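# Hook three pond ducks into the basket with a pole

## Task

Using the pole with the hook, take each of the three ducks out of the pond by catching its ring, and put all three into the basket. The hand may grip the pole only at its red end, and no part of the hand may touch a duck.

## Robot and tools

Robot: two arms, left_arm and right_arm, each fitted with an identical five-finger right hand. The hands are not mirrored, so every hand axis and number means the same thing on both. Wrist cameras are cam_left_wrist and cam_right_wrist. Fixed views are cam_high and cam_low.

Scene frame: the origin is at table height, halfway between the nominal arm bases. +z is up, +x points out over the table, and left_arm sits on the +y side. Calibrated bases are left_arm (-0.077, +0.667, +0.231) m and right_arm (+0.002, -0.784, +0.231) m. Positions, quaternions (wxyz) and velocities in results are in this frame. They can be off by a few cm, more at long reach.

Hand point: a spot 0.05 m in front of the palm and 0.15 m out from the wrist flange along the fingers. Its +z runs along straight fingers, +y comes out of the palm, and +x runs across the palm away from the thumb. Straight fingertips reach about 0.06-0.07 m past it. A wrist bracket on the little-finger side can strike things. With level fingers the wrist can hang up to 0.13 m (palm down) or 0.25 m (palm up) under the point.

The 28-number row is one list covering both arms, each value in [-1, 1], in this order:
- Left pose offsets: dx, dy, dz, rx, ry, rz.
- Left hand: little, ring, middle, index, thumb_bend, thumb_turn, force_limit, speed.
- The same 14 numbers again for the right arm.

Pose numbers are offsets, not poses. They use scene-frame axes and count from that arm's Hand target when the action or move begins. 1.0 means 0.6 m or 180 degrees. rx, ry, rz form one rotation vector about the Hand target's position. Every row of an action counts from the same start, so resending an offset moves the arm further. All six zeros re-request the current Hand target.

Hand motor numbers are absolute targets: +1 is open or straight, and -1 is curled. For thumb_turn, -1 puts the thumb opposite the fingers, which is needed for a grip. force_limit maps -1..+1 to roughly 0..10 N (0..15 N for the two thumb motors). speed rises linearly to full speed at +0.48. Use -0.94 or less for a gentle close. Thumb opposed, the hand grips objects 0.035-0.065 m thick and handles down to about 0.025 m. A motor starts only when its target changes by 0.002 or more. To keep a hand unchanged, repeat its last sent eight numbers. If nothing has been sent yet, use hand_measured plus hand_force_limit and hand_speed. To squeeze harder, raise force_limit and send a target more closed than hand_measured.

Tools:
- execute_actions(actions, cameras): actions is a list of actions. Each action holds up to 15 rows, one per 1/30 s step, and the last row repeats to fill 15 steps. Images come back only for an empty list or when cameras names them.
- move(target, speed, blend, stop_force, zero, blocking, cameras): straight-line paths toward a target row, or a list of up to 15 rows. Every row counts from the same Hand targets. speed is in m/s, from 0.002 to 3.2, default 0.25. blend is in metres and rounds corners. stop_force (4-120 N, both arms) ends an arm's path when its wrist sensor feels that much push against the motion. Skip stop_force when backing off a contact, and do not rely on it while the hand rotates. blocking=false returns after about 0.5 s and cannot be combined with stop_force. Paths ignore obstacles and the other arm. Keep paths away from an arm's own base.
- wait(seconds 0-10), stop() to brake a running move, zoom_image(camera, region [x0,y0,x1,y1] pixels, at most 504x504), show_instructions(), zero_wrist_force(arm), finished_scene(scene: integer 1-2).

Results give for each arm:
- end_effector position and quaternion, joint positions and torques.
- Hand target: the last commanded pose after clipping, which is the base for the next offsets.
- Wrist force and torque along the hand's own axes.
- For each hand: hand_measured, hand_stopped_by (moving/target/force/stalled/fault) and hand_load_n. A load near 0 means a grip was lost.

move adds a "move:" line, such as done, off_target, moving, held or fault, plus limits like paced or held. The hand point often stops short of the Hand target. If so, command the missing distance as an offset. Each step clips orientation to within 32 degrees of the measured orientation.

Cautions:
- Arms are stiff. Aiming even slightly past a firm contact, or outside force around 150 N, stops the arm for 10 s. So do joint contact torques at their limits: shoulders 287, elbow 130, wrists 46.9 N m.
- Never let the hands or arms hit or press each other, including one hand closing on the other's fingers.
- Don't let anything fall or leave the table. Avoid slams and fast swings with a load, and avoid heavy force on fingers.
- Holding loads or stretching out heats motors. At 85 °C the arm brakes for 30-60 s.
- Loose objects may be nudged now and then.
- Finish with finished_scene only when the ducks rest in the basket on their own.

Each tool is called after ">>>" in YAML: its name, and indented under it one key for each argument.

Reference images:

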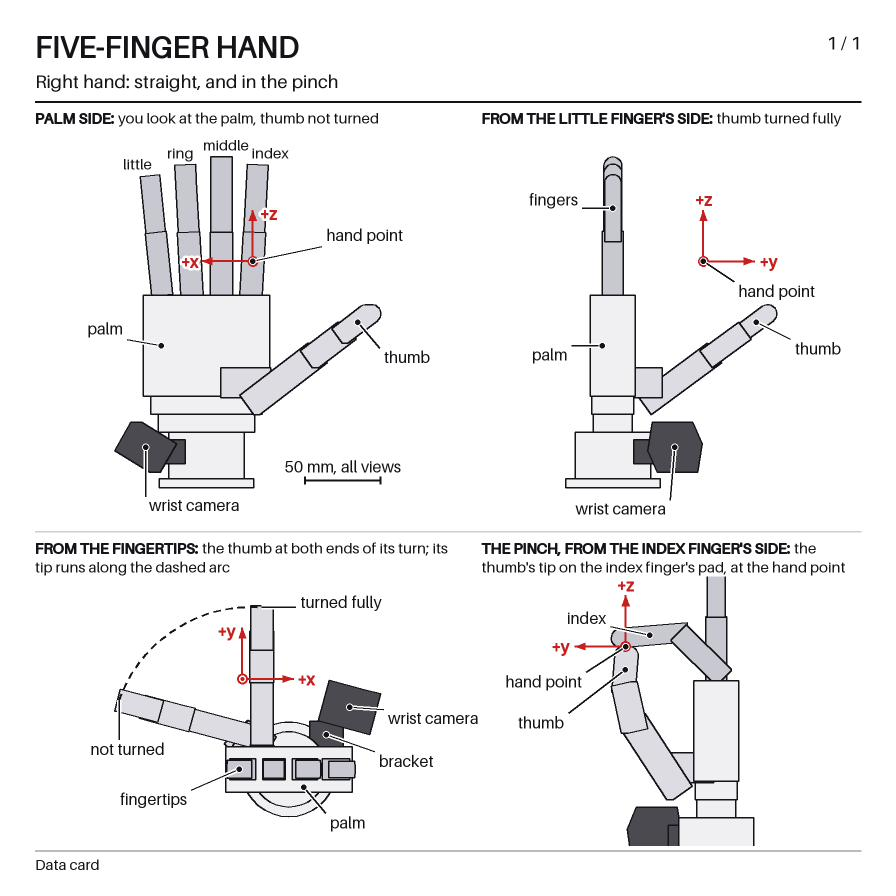

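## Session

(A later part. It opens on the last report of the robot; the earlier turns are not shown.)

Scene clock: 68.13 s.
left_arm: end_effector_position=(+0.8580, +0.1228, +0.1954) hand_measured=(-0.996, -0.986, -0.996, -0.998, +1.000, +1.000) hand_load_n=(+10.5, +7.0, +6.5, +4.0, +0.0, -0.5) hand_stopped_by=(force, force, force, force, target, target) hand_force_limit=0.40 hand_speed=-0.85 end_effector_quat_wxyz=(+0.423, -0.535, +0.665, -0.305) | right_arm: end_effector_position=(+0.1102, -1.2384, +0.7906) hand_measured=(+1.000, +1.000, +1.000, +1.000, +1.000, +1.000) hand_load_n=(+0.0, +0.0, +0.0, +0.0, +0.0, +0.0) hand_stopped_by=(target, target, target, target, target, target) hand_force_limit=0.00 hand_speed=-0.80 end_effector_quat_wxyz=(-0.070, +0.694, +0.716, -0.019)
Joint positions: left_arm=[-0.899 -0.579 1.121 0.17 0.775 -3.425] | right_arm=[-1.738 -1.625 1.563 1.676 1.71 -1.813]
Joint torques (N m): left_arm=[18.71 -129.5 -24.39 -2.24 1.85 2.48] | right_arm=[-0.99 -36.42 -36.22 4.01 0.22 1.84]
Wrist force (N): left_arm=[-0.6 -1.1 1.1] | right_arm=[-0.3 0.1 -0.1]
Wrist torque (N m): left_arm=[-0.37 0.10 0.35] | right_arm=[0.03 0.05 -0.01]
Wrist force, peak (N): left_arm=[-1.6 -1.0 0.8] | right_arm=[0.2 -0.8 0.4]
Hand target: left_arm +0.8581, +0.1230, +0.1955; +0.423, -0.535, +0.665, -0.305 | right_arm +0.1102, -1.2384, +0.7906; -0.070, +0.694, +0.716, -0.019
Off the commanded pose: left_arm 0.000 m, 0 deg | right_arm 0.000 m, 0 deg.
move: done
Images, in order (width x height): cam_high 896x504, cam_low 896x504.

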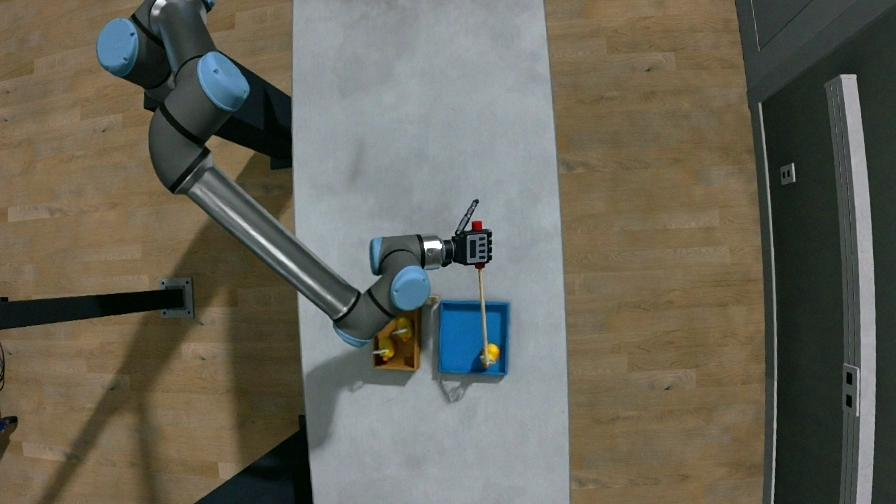

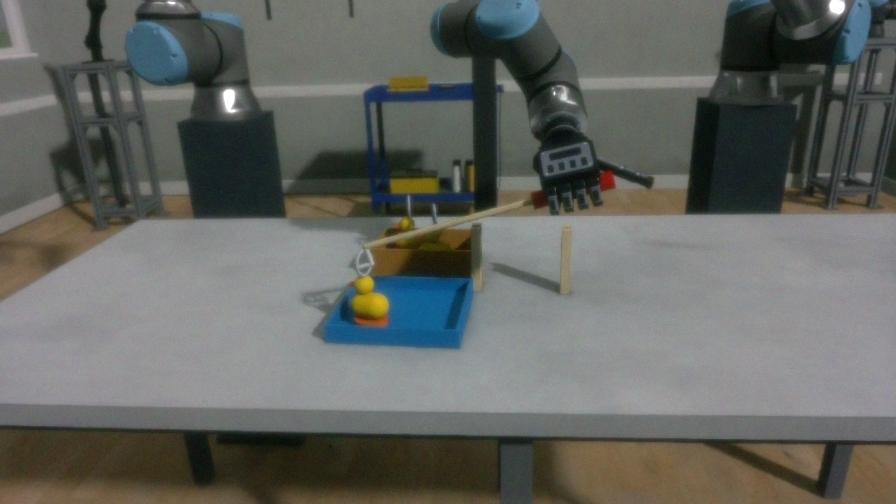

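>>> zoom_image:
  camera: "cam_low"
  region: [345, 235, 385, 285]

Scaled by 10.080.

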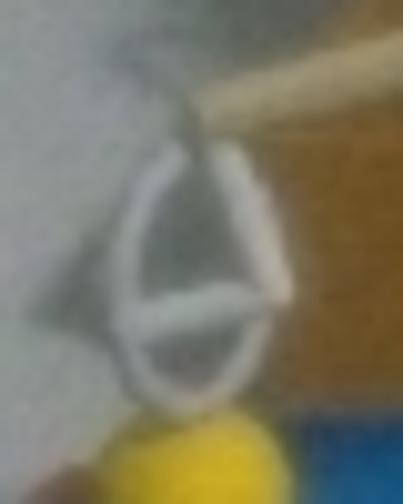

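>>> move:
  target: [0,0,0.0667,0,0,0,-1,-1,-1,-1,1,1,0.4,-0.85,0,0,0,0,0,0,1,1,1,1,1,1,0.0,-0.8]
  speed: 0.05
  cameras: ["cam_high","cam_low"]

>>> zoom_image:
  camera: "cam_high"
  region: [440, 320, 520, 400]

>>> zoom_image:
  camera: "cam_low"
  region: [320, 210, 430, 340]

Scene clock: 69.73 s.
left_arm: end_effector_position=(+0.8581, +0.1230, +0.2358) hand_measured=(-0.996, -0.986, -0.996, -0.998, +1.000, +1.000) hand_load_n=(+10.0, +7.0, +6.0, +4.0, +0.0, +0.0) hand_stopped_by=(force, force, force, force, target, target) hand_force_limit=0.40 hand_speed=-0.85 end_effector_quat_wxyz=(+0.423, -0.535, +0.665, -0.305) | right_arm: end_effector_position=(+0.1102, -1.2384, +0.7906) hand_measured=(+1.000, +1.000, +1.000, +1.000, +1.000, +1.000) hand_load_n=(+0.0, +0.0, +0.0, +0.0, +0.0, +0.0) hand_stopped_by=(target, target, target, target, target, target) hand_force_limit=0.00 hand_speed=-0.80 end_effector_quat_wxyz=(-0.070, +0.694, +0.716, -0.019)
Joint positions: left_arm=[-0.899 -0.616 1.114 0.214 0.775 -3.425] | right_arm=[-1.738 -1.625 1.563 1.676 1.71 -1.813]
Joint torques (N m): left_arm=[15.52 -92.93 -41.69 -2.07 1.17 2.43] | right_arm=[-1.7 -33.98 -35.42 3.98 -0.35 1.02]
Wrist force (N): left_arm=[-0.1 -0.4 0.6] | right_arm=[0.2 0.0 0.2]
Wrist torque (N m): left_arm=[-0.29 0.01 0.55] | right_arm=[-0.01 -0.03 0.01]
Wrist force, peak (N): left_arm=[-0.1 -1.4 0.8] | right_arm=[-0.3 -0.5 0.4]
Hand target: left_arm +0.8581, +0.1230, +0.2355; +0.423, -0.535, +0.665, -0.305 | right_arm +0.1102, -1.2384, +0.7906; -0.070, +0.694, +0.716, -0.019
Off the commanded pose: left_arm 0.000 m, 0 deg | right_arm 0.000 m, 0 deg.
move: done
Images, in order (width x height): cam_high 896x504, cam_low 896x504.

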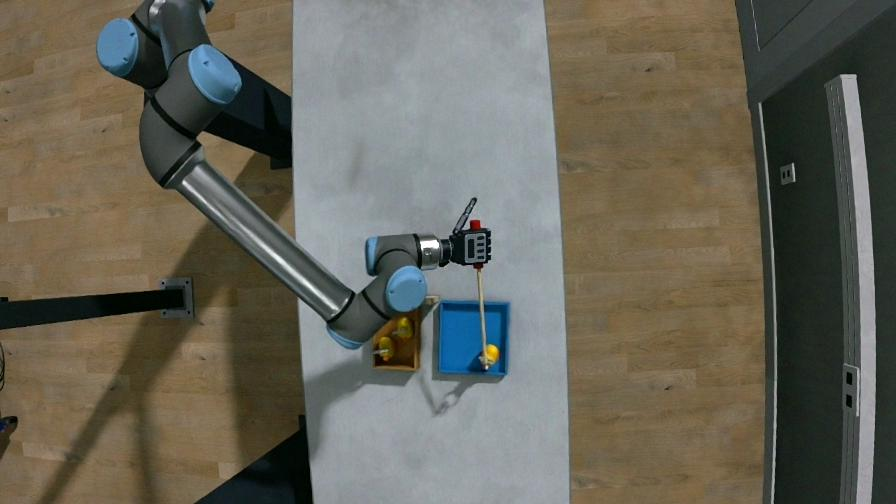

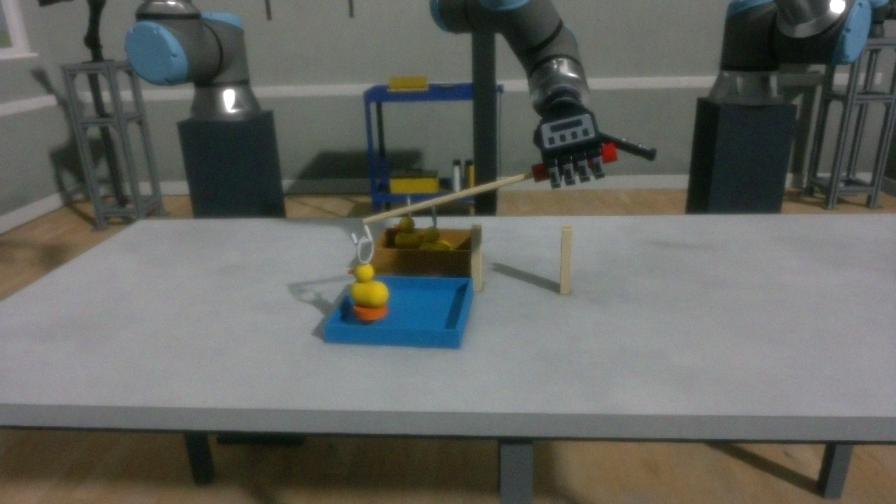

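Scaled by 6.300.

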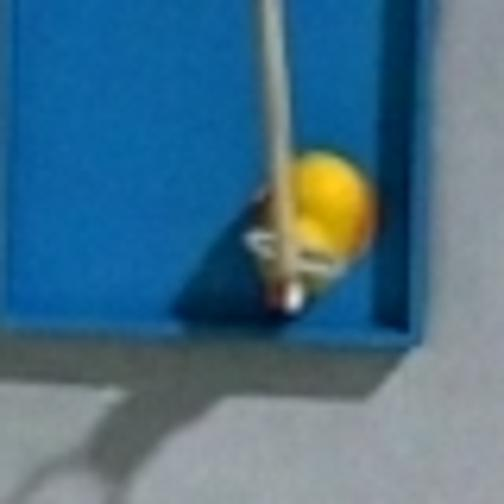

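Scaled by 3.877.

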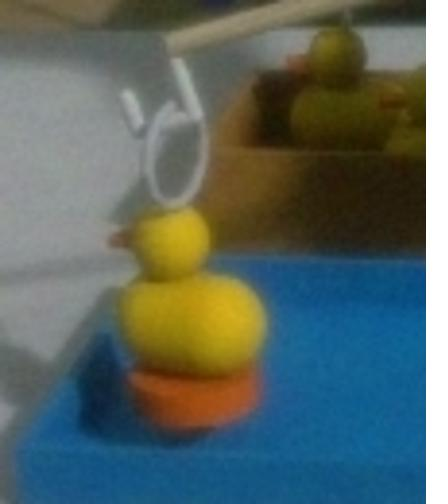

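>>> move:
  target:
    - [0,0,0.2742,0,0,0,-1,-1,-1,-1,1,1,0.4,-0.85,0,0,0,0,0,0,1,1,1,1,1,1,0.0,-0.8]
    - [-0.6552,0.1945,0.2742,0,0,0.0778,-1,-1,-1,-1,1,1,0.4,-0.85,0,0,0,0,0,0,1,1,1,1,1,1,0.0,-0.8]
    - [-0.6552,0.1945,0.0767,0,0,0.0778,-1,-1,-1,-1,1,1,0.4,-0.85,0,0,0,0,0,0,1,1,1,1,1,1,0.0,-0.8]
  speed: [0.1, 0.15, 0.1]
  blend: [0.02, 0.03, 0]
  cameras: ["cam_high","cam_low"]

>>> zoom_image:
  camera: "cam_high"
  region: [350, 280, 450, 390]

>>> zoom_image:
  camera: "cam_low"
  region: [350, 140, 500, 290]

Scene clock: 76.07 s.
left_arm: end_effector_position=(+0.4650, +0.2398, +0.2814) hand_measured=(-0.996, -0.986, -0.996, -0.998, +1.000, +1.000) hand_load_n=(+10.5, +7.0, +6.5, +4.0, +0.0, +0.0) hand_stopped_by=(force, force, force, force, target, target) hand_force_limit=0.40 hand_speed=-0.85 end_effector_quat_wxyz=(-0.457, +0.612, -0.595, +0.251) | right_arm: end_effector_position=(+0.1102, -1.2384, +0.7906) hand_measured=(+1.000, +1.000, +1.000, +1.000, +1.000, +1.000) hand_load_n=(+0.0, +0.0, +0.0, +0.0, +0.0, +0.0) hand_stopped_by=(target, target, target, target, target, target) hand_force_limit=0.00 hand_speed=-0.80 end_effector_quat_wxyz=(-0.070, +0.694, +0.716, -0.019)
Joint positions: left_arm=[-1.286 -0.909 1.804 0.662 0.475 -4.428] | right_arm=[-1.738 -1.625 1.563 1.676 1.71 -1.813]
Joint torques (N m): left_arm=[17.97 -91.38 -30.75 7.44 -3.11 3.38] | right_arm=[1.06 -34.36 -36.33 4.51 -0.06 1.52]
Wrist force (N): left_arm=[-0.1 -0.4 0.7] | right_arm=[0.1 -0.2 0.2]
Wrist torque (N m): left_arm=[-0.31 0.04 0.47] | right_arm=[-0.05 -0.02 0.01]
Wrist force, peak (N): left_arm=[0.0 1.4 1.8] | right_arm=[-0.7 -0.5 -0.3]
Hand target: left_arm +0.4650, +0.2397, +0.2815; -0.457, +0.612, -0.595, +0.251 | right_arm +0.1102, -1.2384, +0.7906; -0.070, +0.694, +0.716, -0.019
Off the commanded pose: left_arm 0.000 m, 0 deg | right_arm 0.000 m, 0 deg.
move: done
Images, in order (width x height): cam_high 896x504, cam_low 896x504.

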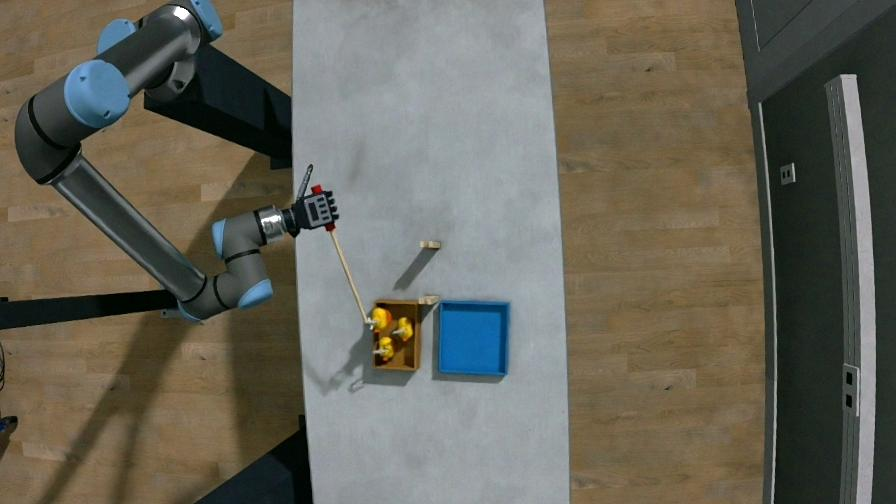

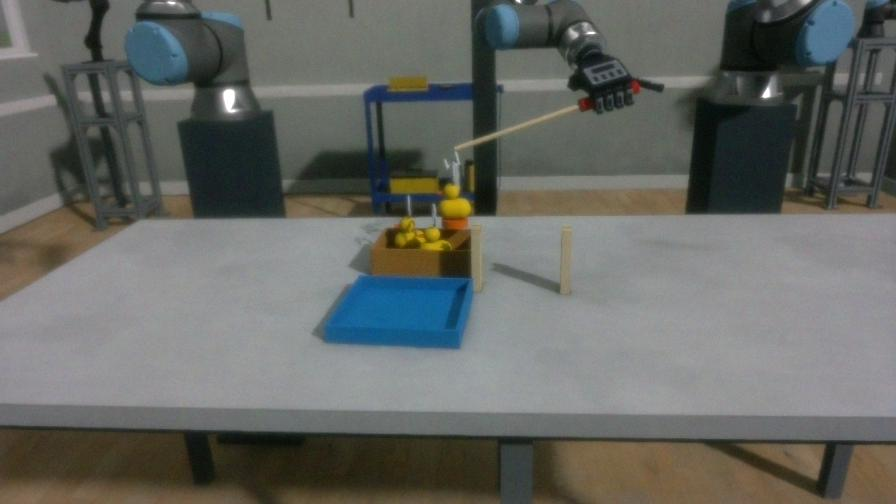

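Scaled by 4.582.

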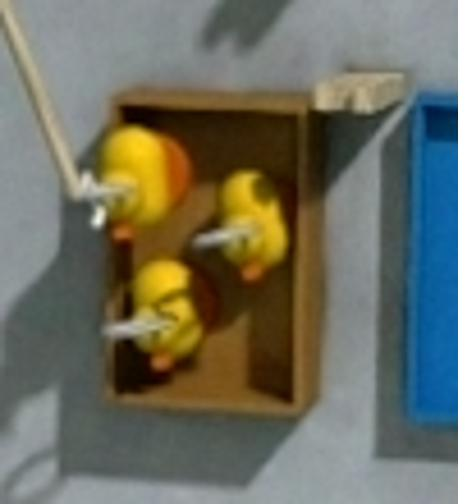

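Scaled by 3.360.

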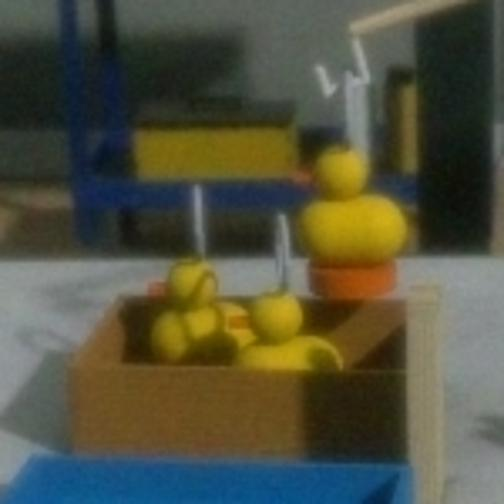

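>>> move:
  target: [0.0117,-0.0233,-0.0833,0,0,0,-1,-1,-1,-1,1,1,0.4,-0.85,0,0,0,0,0,0,1,1,1,1,1,1,0.0,-0.8]
  speed: 0.06
  cameras: ["cam_high","cam_low"]

>>> zoom_image:
  camera: "cam_high"
  region: [350, 280, 450, 390]

>>> zoom_image:
  camera: "cam_low"
  region: [350, 140, 500, 290]

Scene clock: 77.80 s.
left_arm: end_effector_position=(+0.4721, +0.2255, +0.2314) hand_measured=(-0.996, -0.986, -0.996, -0.998, +1.000, +1.000) hand_load_n=(+10.5, +7.0, +6.0, +4.0, +0.0, -0.5) hand_stopped_by=(force, force, force, force, target, target) hand_force_limit=0.40 hand_speed=-0.85 end_effector_quat_wxyz=(-0.457, +0.612, -0.595, +0.251) end_effector_velocity=(+0.000, +0.000, +0.005) end_effector_angular_velocity=(-0.002, -0.001, +0.000) | right_arm: end_effector_position=(+0.1102, -1.2384, +0.7906) hand_measured=(+1.000, +1.000, +1.000, +1.000, +1.000, +1.000) hand_load_n=(+0.0, +0.0, +0.5, +0.0, +0.0, +0.0) hand_stopped_by=(target, target, target, target, target, target) hand_force_limit=0.00 hand_speed=-0.80 end_effector_quat_wxyz=(-0.070, +0.694, +0.716, -0.019)
Joint positions: left_arm=[-1.282 -0.827 1.77 0.606 0.475 -4.419] | right_arm=[-1.738 -1.625 1.563 1.676 1.71 -1.813]
Joint velocities: left_arm=[0 -0.007 0.001 0.004 0 0] | right_arm=[within noise]
Joint torques (N m): left_arm=[10.4 -96.65 -8.66 6.94 0.55 1.94] | right_arm=[-0.52 -34.16 -37.46 4.33 0.39 1.98]
Wrist force (N): left_arm=[0.5 -0.7 0.7] | right_arm=[0.0 0.0 0.4]
Wrist torque (N m): left_arm=[-0.34 -0.04 0.50] | right_arm=[-0.02 -0.01 0.00]
Wrist force, peak (N): left_arm=[0.1 0.1 1.4] | right_arm=[-0.2 -0.7 0.1]
Hand target: left_arm +0.4720, +0.2257, +0.2315; -0.457, +0.612, -0.595, +0.251 | right_arm +0.1102, -1.2384, +0.7906; -0.070, +0.694, +0.716, -0.019
Off the commanded pose: left_arm 0.000 m, 0 deg | right_arm 0.000 m, 0 deg.
move: done
Images, in order (width x height): cam_high 896x504, cam_low 896x504.

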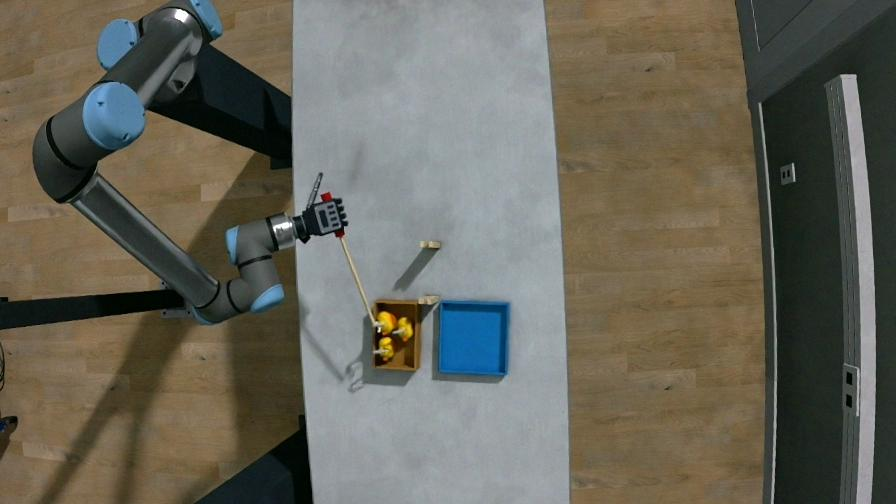

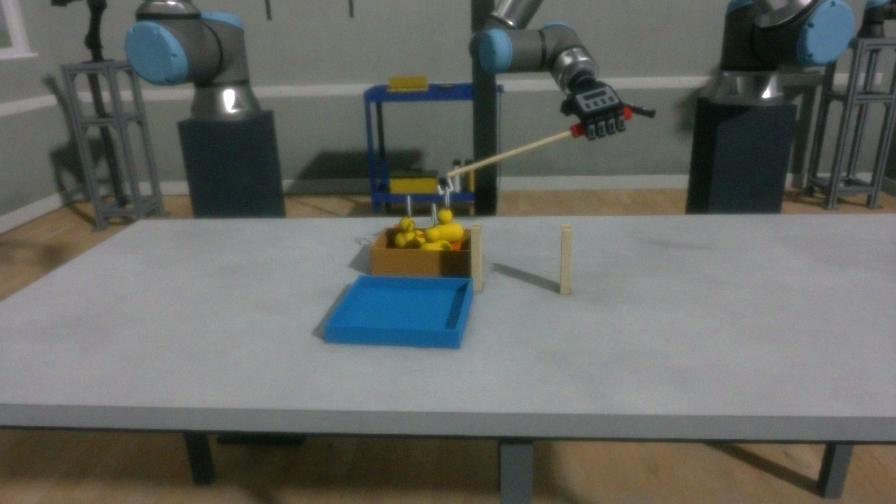

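Scaled by 4.582.

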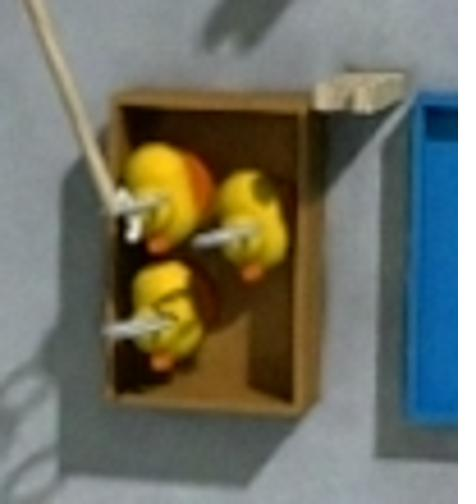

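Scaled by 3.360.

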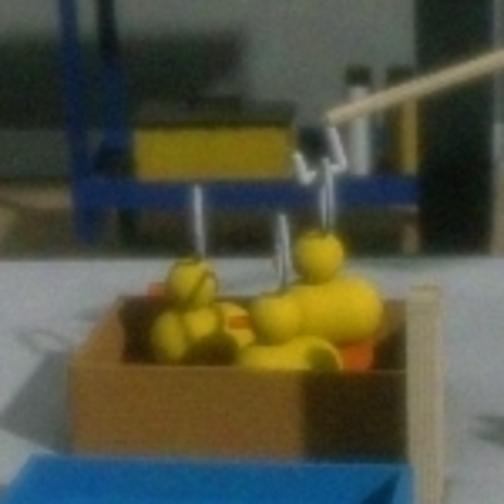

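>>> move:
  target: [0.0033,0.005,-0.06,0,0,0,-1,-1,-1,-1,1,1,0.4,-0.85,0,0,0,0,0,0,1,1,1,1,1,1,0.0,-0.8]
  speed: 0.04
  cameras: ["cam_high","cam_low"]

>>> zoom_image:
  camera: "cam_high"
  region: [350, 280, 450, 390]

>>> zoom_image:
  camera: "cam_low"
  region: [350, 170, 490, 290]

Scene clock: 79.30 s.
left_arm: end_effector_position=(+0.4740, +0.2288, +0.1953) hand_measured=(-0.996, -0.986, -0.996, -0.998, +1.000, +1.000) hand_load_n=(+10.5, +7.0, +6.5, +4.0, +0.0, +0.0) hand_stopped_by=(force, force, force, force, target, target) hand_force_limit=0.40 hand_speed=-0.85 end_effector_quat_wxyz=(-0.457, +0.612, -0.595, +0.251) end_effector_velocity=(+0.000, +0.000, +0.003) end_effector_angular_velocity=(+0.000, +0.000, +0.000) | right_arm: end_effector_position=(+0.1102, -1.2384, +0.7906) hand_measured=(+1.000, +1.000, +1.000, +1.000, +1.000, +1.000) hand_load_n=(+0.0, +0.0, +0.0, +0.0, +0.0, +0.0) hand_stopped_by=(target, target, target, target, target, target) hand_force_limit=0.00 hand_speed=-0.80 end_effector_quat_wxyz=(-0.070, +0.694, +0.716, -0.019)
Joint positions: left_arm=[-1.277 -0.781 1.771 0.55 0.475 -4.41] | right_arm=[-1.738 -1.625 1.563 1.676 1.71 -1.813]
Joint velocities: left_arm=[0 -0.003 -0.001 0.005 0 -0.001] | right_arm=[within noise]
Joint torques (N m): left_arm=[11.03 -106.48 -36.23 8.23 0.25 2.34] | right_arm=[-0.55 -35.31 -36.33 4.28 -0.36 1.88]
Wrist force (N): left_arm=[0.0 -1.0 0.6] | right_arm=[0.4 -0.2 -0.1]
Wrist torque (N m): left_arm=[-0.33 0.06 0.32] | right_arm=[-0.03 -0.05 0.01]
Wrist force, peak (N): left_arm=[0.2 -1.4 0.6] | right_arm=[-0.7 0.3 0.0]
Hand target: left_arm +0.4740, +0.2287, +0.1955; -0.457, +0.612, -0.595, +0.251 | right_arm +0.1102, -1.2384, +0.7906; -0.070, +0.694, +0.716, -0.019
Off the commanded pose: left_arm 0.000 m, 0 deg | right_arm 0.000 m, 0 deg.
move: done
Images, in order (width x height): cam_high 896x504, cam_low 896x504.

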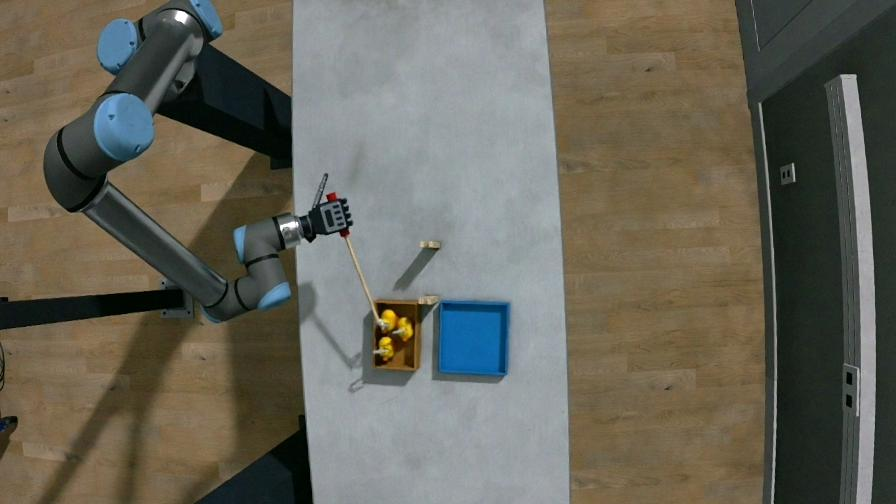

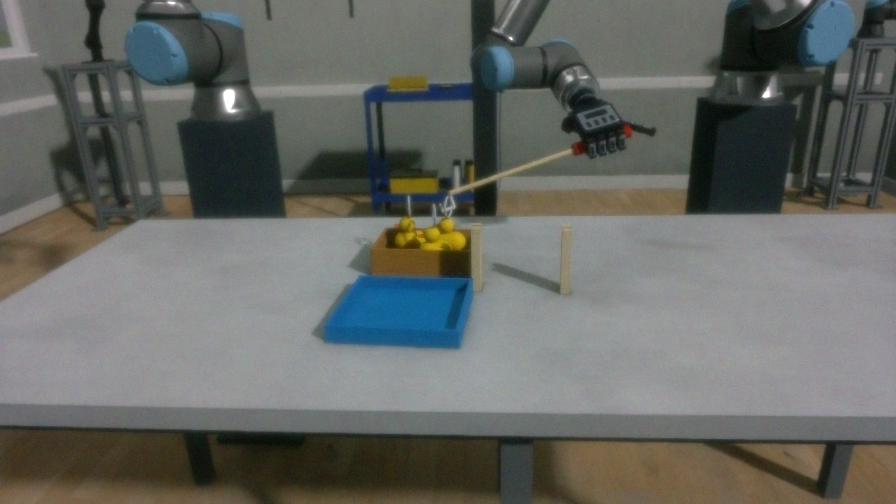

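Scaled by 4.582.

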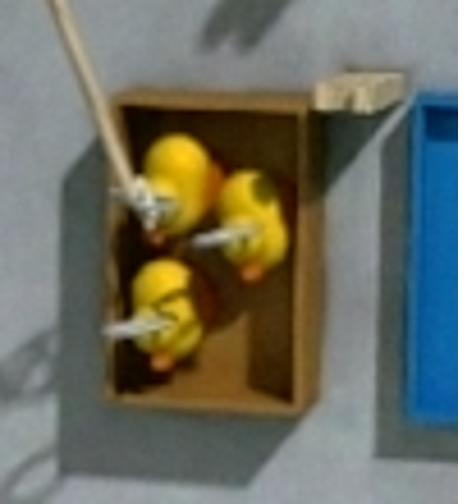

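Scaled by 3.600.

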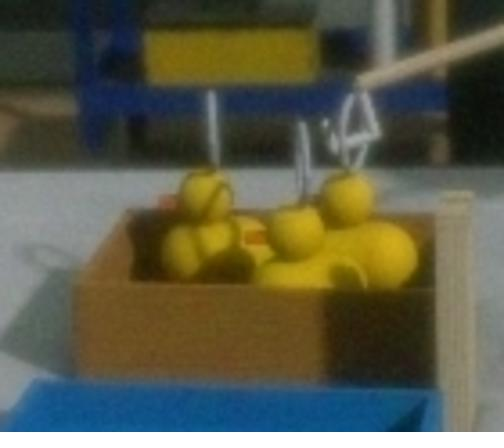

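>>> zoom_image:
  camera: "cam_low"
  region: [425, 185, 475, 235]

>>> zoom_image:
  camera: "cam_high"
  region: [365, 300, 415, 350]

Scaled by 10.080.

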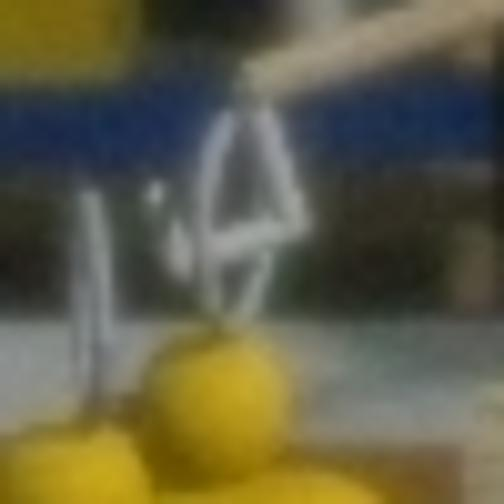

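Scaled by 10.080.

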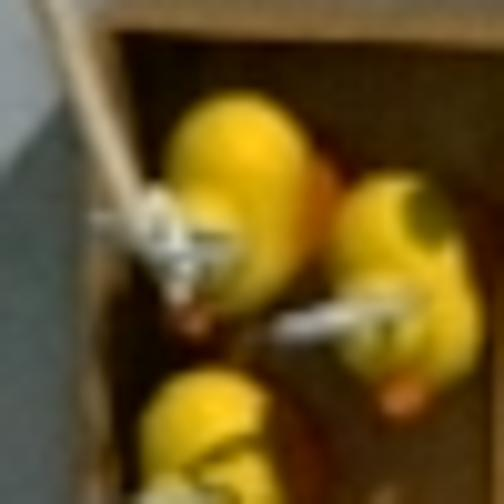

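>>> move:
  target: [-0.0282,0.1132,0,0,0,0,-1,-1,-1,-1,1,1,0.4,-0.85,0,0,0,0,0,0,1,1,1,1,1,1,0.0,-0.8]
  speed: 0.05
  cameras: ["cam_high","cam_low"]

>>> zoom_image:
  camera: "cam_high"
  region: [350, 280, 450, 390]

>>> zoom_image:
  camera: "cam_low"
  region: [350, 170, 490, 290]

Scene clock: 81.30 s.
left_arm: end_effector_position=(+0.4571, +0.2967, +0.1956) hand_measured=(-0.996, -0.986, -0.996, -0.998, +1.000, +1.000) hand_load_n=(+10.5, +7.0, +6.5, +4.0, +0.0, +0.0) hand_stopped_by=(force, force, force, force, target, target) hand_force_limit=0.40 hand_speed=-0.85 end_effector_quat_wxyz=(-0.457, +0.612, -0.595, +0.251) | right_arm: end_effector_position=(+0.1102, -1.2384, +0.7906) hand_measured=(+1.000, +1.000, +1.000, +1.000, +1.000, +1.000) hand_load_n=(+0.0, -0.5, +0.0, +0.0, +0.0, +0.0) hand_stopped_by=(target, target, target, target, target, target) hand_force_limit=0.00 hand_speed=-0.80 end_effector_quat_wxyz=(-0.070, +0.694, +0.716, -0.019)
Joint positions: left_arm=[-1.269 -0.844 1.917 0.451 0.475 -4.391] | right_arm=[-1.738 -1.625 1.563 1.676 1.71 -1.813]
Joint torques (N m): left_arm=[5.54 -59.69 -30.89 8.19 0.36 1.75] | right_arm=[-0.81 -33.5 -35.5 4.33 0.36 1.74]
Wrist force (N): left_arm=[0.2 -1.1 0.3] | right_arm=[0.1 -0.2 -0.1]
Wrist torque (N m): left_arm=[-0.33 0.05 0.29] | right_arm=[-0.01 -0.01 0.00]
Wrist force, peak (N): left_arm=[1.2 -1.2 0.5] | right_arm=[-0.5 -0.4 0.7]
Hand target: left_arm +0.4571, +0.2966, +0.1955; -0.457, +0.612, -0.595, +0.251 | right_arm +0.1102, -1.2384, +0.7906; -0.070, +0.694, +0.716, -0.019
Off the commanded pose: left_arm 0.000 m, 0 deg | right_arm 0.000 m, 0 deg.
move: done
Images, in order (width x height): cam_high 896x504, cam_low 896x504.

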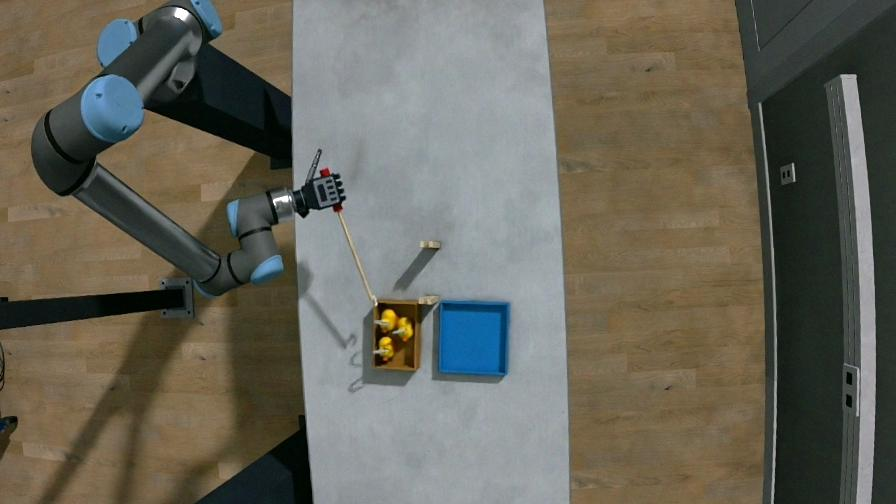

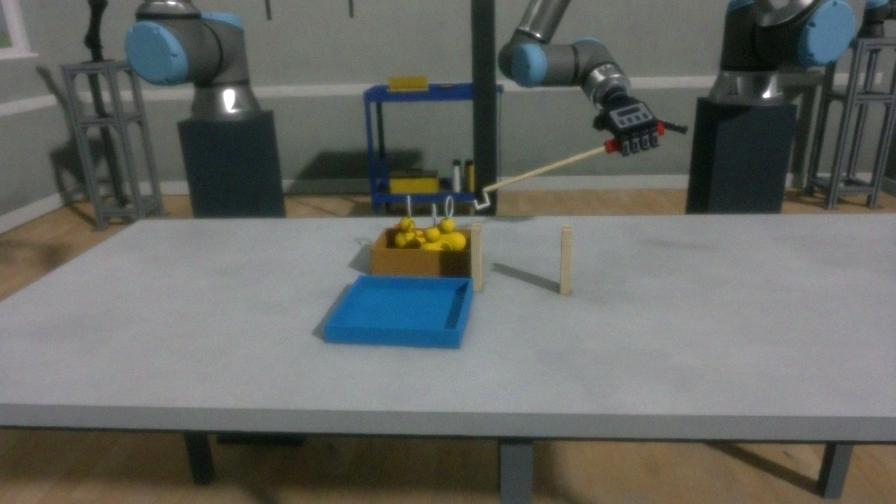

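Scaled by 4.582.

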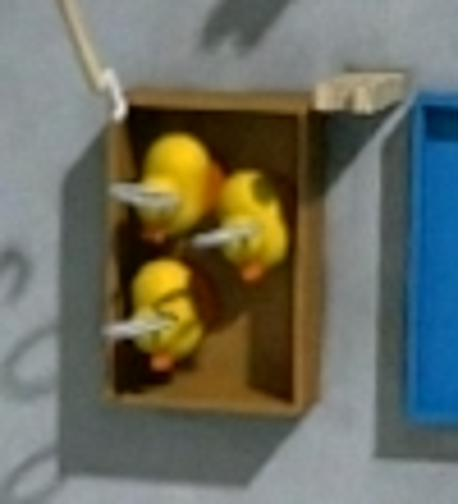

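Scaled by 3.600.

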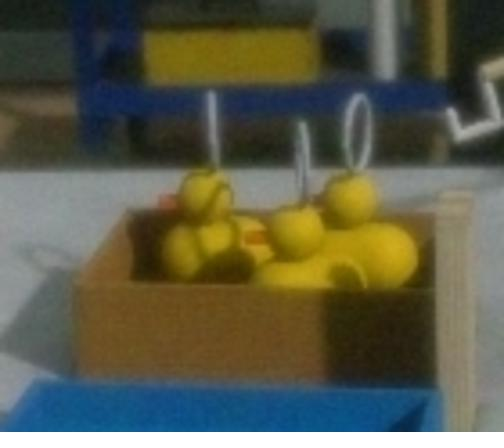

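>>> move:
  target:
    - [0,0.2057,0,0,0,0,-1,-1,-1,-1,1,1,0.4,-0.85,0,0,0,0,0,0,1,1,1,1,1,1,0.0,-0.8]
    - [0,0.2057,-0.235,-0.0647,-0.0161,0,-1,-1,-1,-1,1,1,0.4,-0.85,0,0,0,0,0,0,1,1,1,1,1,1,0.0,-0.8]
  speed: [0.2, 0.15]
  blend: [0.03, 0]
  cameras: ["cam_high","cam_low"]

>>> zoom_image:
  camera: "cam_high"
  region: [350, 280, 450, 390]

>>> zoom_image:
  camera: "cam_low"
  region: [350, 150, 690, 290]

Scene clock: 83.77 s.
left_arm: end_effector_position=(+0.4570, +0.4203, +0.0546) hand_measured=(-0.996, -0.986, -0.996, -0.998, +1.000, +1.000) hand_load_n=(+10.5, +7.0, +6.5, +4.0, +0.0, +0.0) hand_stopped_by=(force, force, force, force, target, target) hand_force_limit=0.40 hand_speed=-0.85 end_effector_quat_wxyz=(-0.407, +0.649, -0.555, +0.325) | right_arm: end_effector_position=(+0.1102, -1.2384, +0.7906) hand_measured=(+1.000, +1.000, +1.000, +1.000, +1.000, +1.000) hand_load_n=(+0.0, +0.0, +0.0, +0.0, +0.0, +0.0) hand_stopped_by=(target, target, target, target, target, target) hand_force_limit=0.00 hand_speed=-0.80 end_effector_quat_wxyz=(-0.070, +0.694, +0.716, -0.019)
Joint positions: left_arm=[-1.169 -0.776 2.172 -0.246 0.524 -4.202] | right_arm=[-1.738 -1.625 1.563 1.676 1.71 -1.813]
Joint torques (N m): left_arm=[-6.54 -56.14 -19.16 -1.13 -2.73 -1.84] | right_arm=[-0.15 -35.45 -36.77 4.31 0.01 1.77]
Wrist force (N): left_arm=[0.5 -1.1 0.8] | right_arm=[0.2 -0.4 -0.1]
Wrist torque (N m): left_arm=[-0.40 -0.01 0.39] | right_arm=[-0.05 -0.02 0.01]
Wrist force, peak (N): left_arm=[2.2 -1.2 -0.4] | right_arm=[0.0 -0.6 0.5]
Hand target: left_arm +0.4571, +0.4200, +0.0545; -0.407, +0.649, -0.555, +0.325 | right_arm +0.1102, -1.2384, +0.7906; -0.070, +0.694, +0.716, -0.019
Off the commanded pose: left_arm 0.000 m, 0 deg | right_arm 0.000 m, 0 deg.
move: done
Images, in order (width x height): cam_high 896x504, cam_low 896x504.

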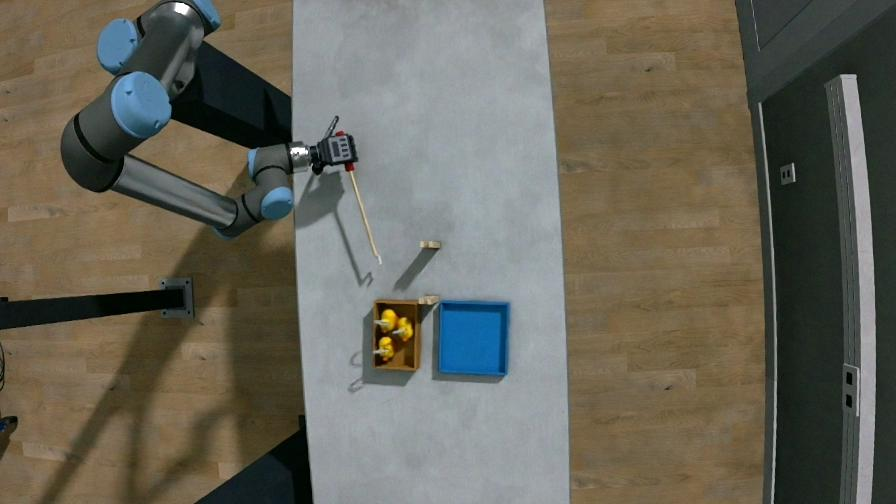

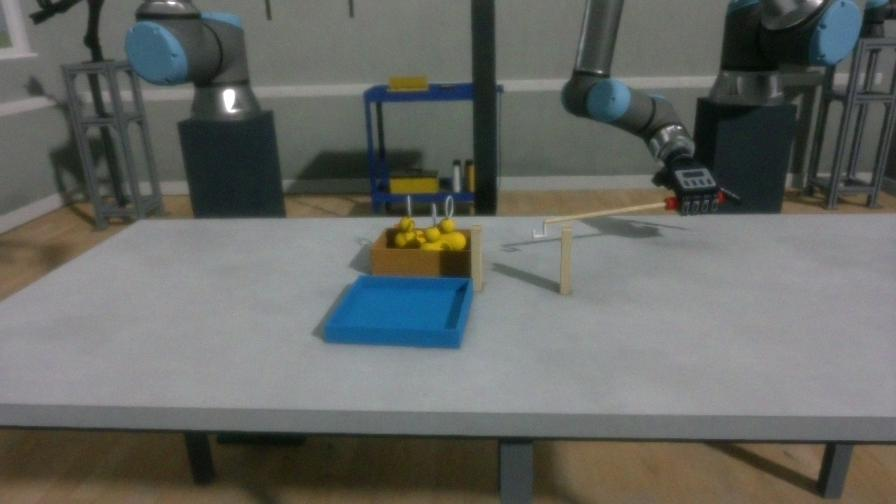

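Scaled by 4.582.

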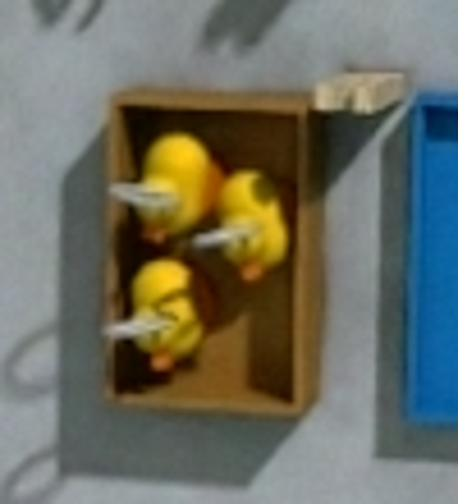

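Scaled by 1.482.

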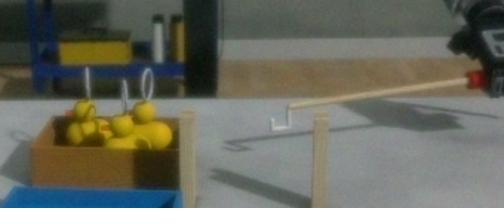

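>>> move:
  target: [0,0,-0.0242,0,0,0,-1,-1,-1,-1,1,1,0.4,-0.85,0,0,0,0,0,0,1,1,1,1,1,1,0.0,-0.8]
  speed: 0.05

>>> finished_scene:
  scene: 2

Scene clock: 84.70 s.
left_arm: end_effector_position=(+0.4571, +0.4199, +0.0399) hand_measured=(-0.996, -0.986, -0.996, -0.998, +1.000, +1.000) hand_load_n=(+10.5, +7.0, +6.5, +4.0, +0.0, +0.0) hand_stopped_by=(force, force, force, force, target, target) hand_force_limit=0.40 hand_speed=-0.85 end_effector_quat_wxyz=(-0.407, +0.649, -0.554, +0.326) | right_arm: end_effector_position=(+0.1102, -1.2384, +0.7906) hand_measured=(+1.000, +1.000, +1.000, +1.000, +1.000, +1.000) hand_load_n=(+0.0, +0.0, +0.0, +0.0, +0.0, +0.0) hand_stopped_by=(target, target, target, target, target, target) hand_force_limit=0.00 hand_speed=-0.80 end_effector_quat_wxyz=(-0.070, +0.694, +0.716, -0.019)
Joint positions: left_arm=[-1.169 -0.747 2.165 -0.268 0.524 -4.202] | right_arm=[-1.738 -1.625 1.563 1.676 1.71 -1.813]
Joint torques (N m): left_arm=[-14.41 -83.23 -4.52 7.59 -2.61 -0.67] | right_arm=[-0.71 -35.49 -36.38 4.36 0.44 1.94]
Wrist force (N): left_arm=[-0.4 -0.8 0.5] | right_arm=[-0.1 -0.3 -0.3]
Wrist torque (N m): left_arm=[-0.33 0.14 0.34] | right_arm=[-0.02 0.04 -0.01]
Wrist force, peak (N): left_arm=[0.2 -1.5 0.6] | right_arm=[0.1 0.5 0.7]
Hand target: left_arm +0.4571, +0.4200, +0.0400; -0.407, +0.649, -0.555, +0.325 | right_arm +0.1102, -1.2384, +0.7906; -0.070, +0.694, +0.716, -0.019
Off the commanded pose: left_arm 0.000 m, 0 deg | right_arm 0.000 m, 0 deg.
move: done

The scene is finished: the task was done.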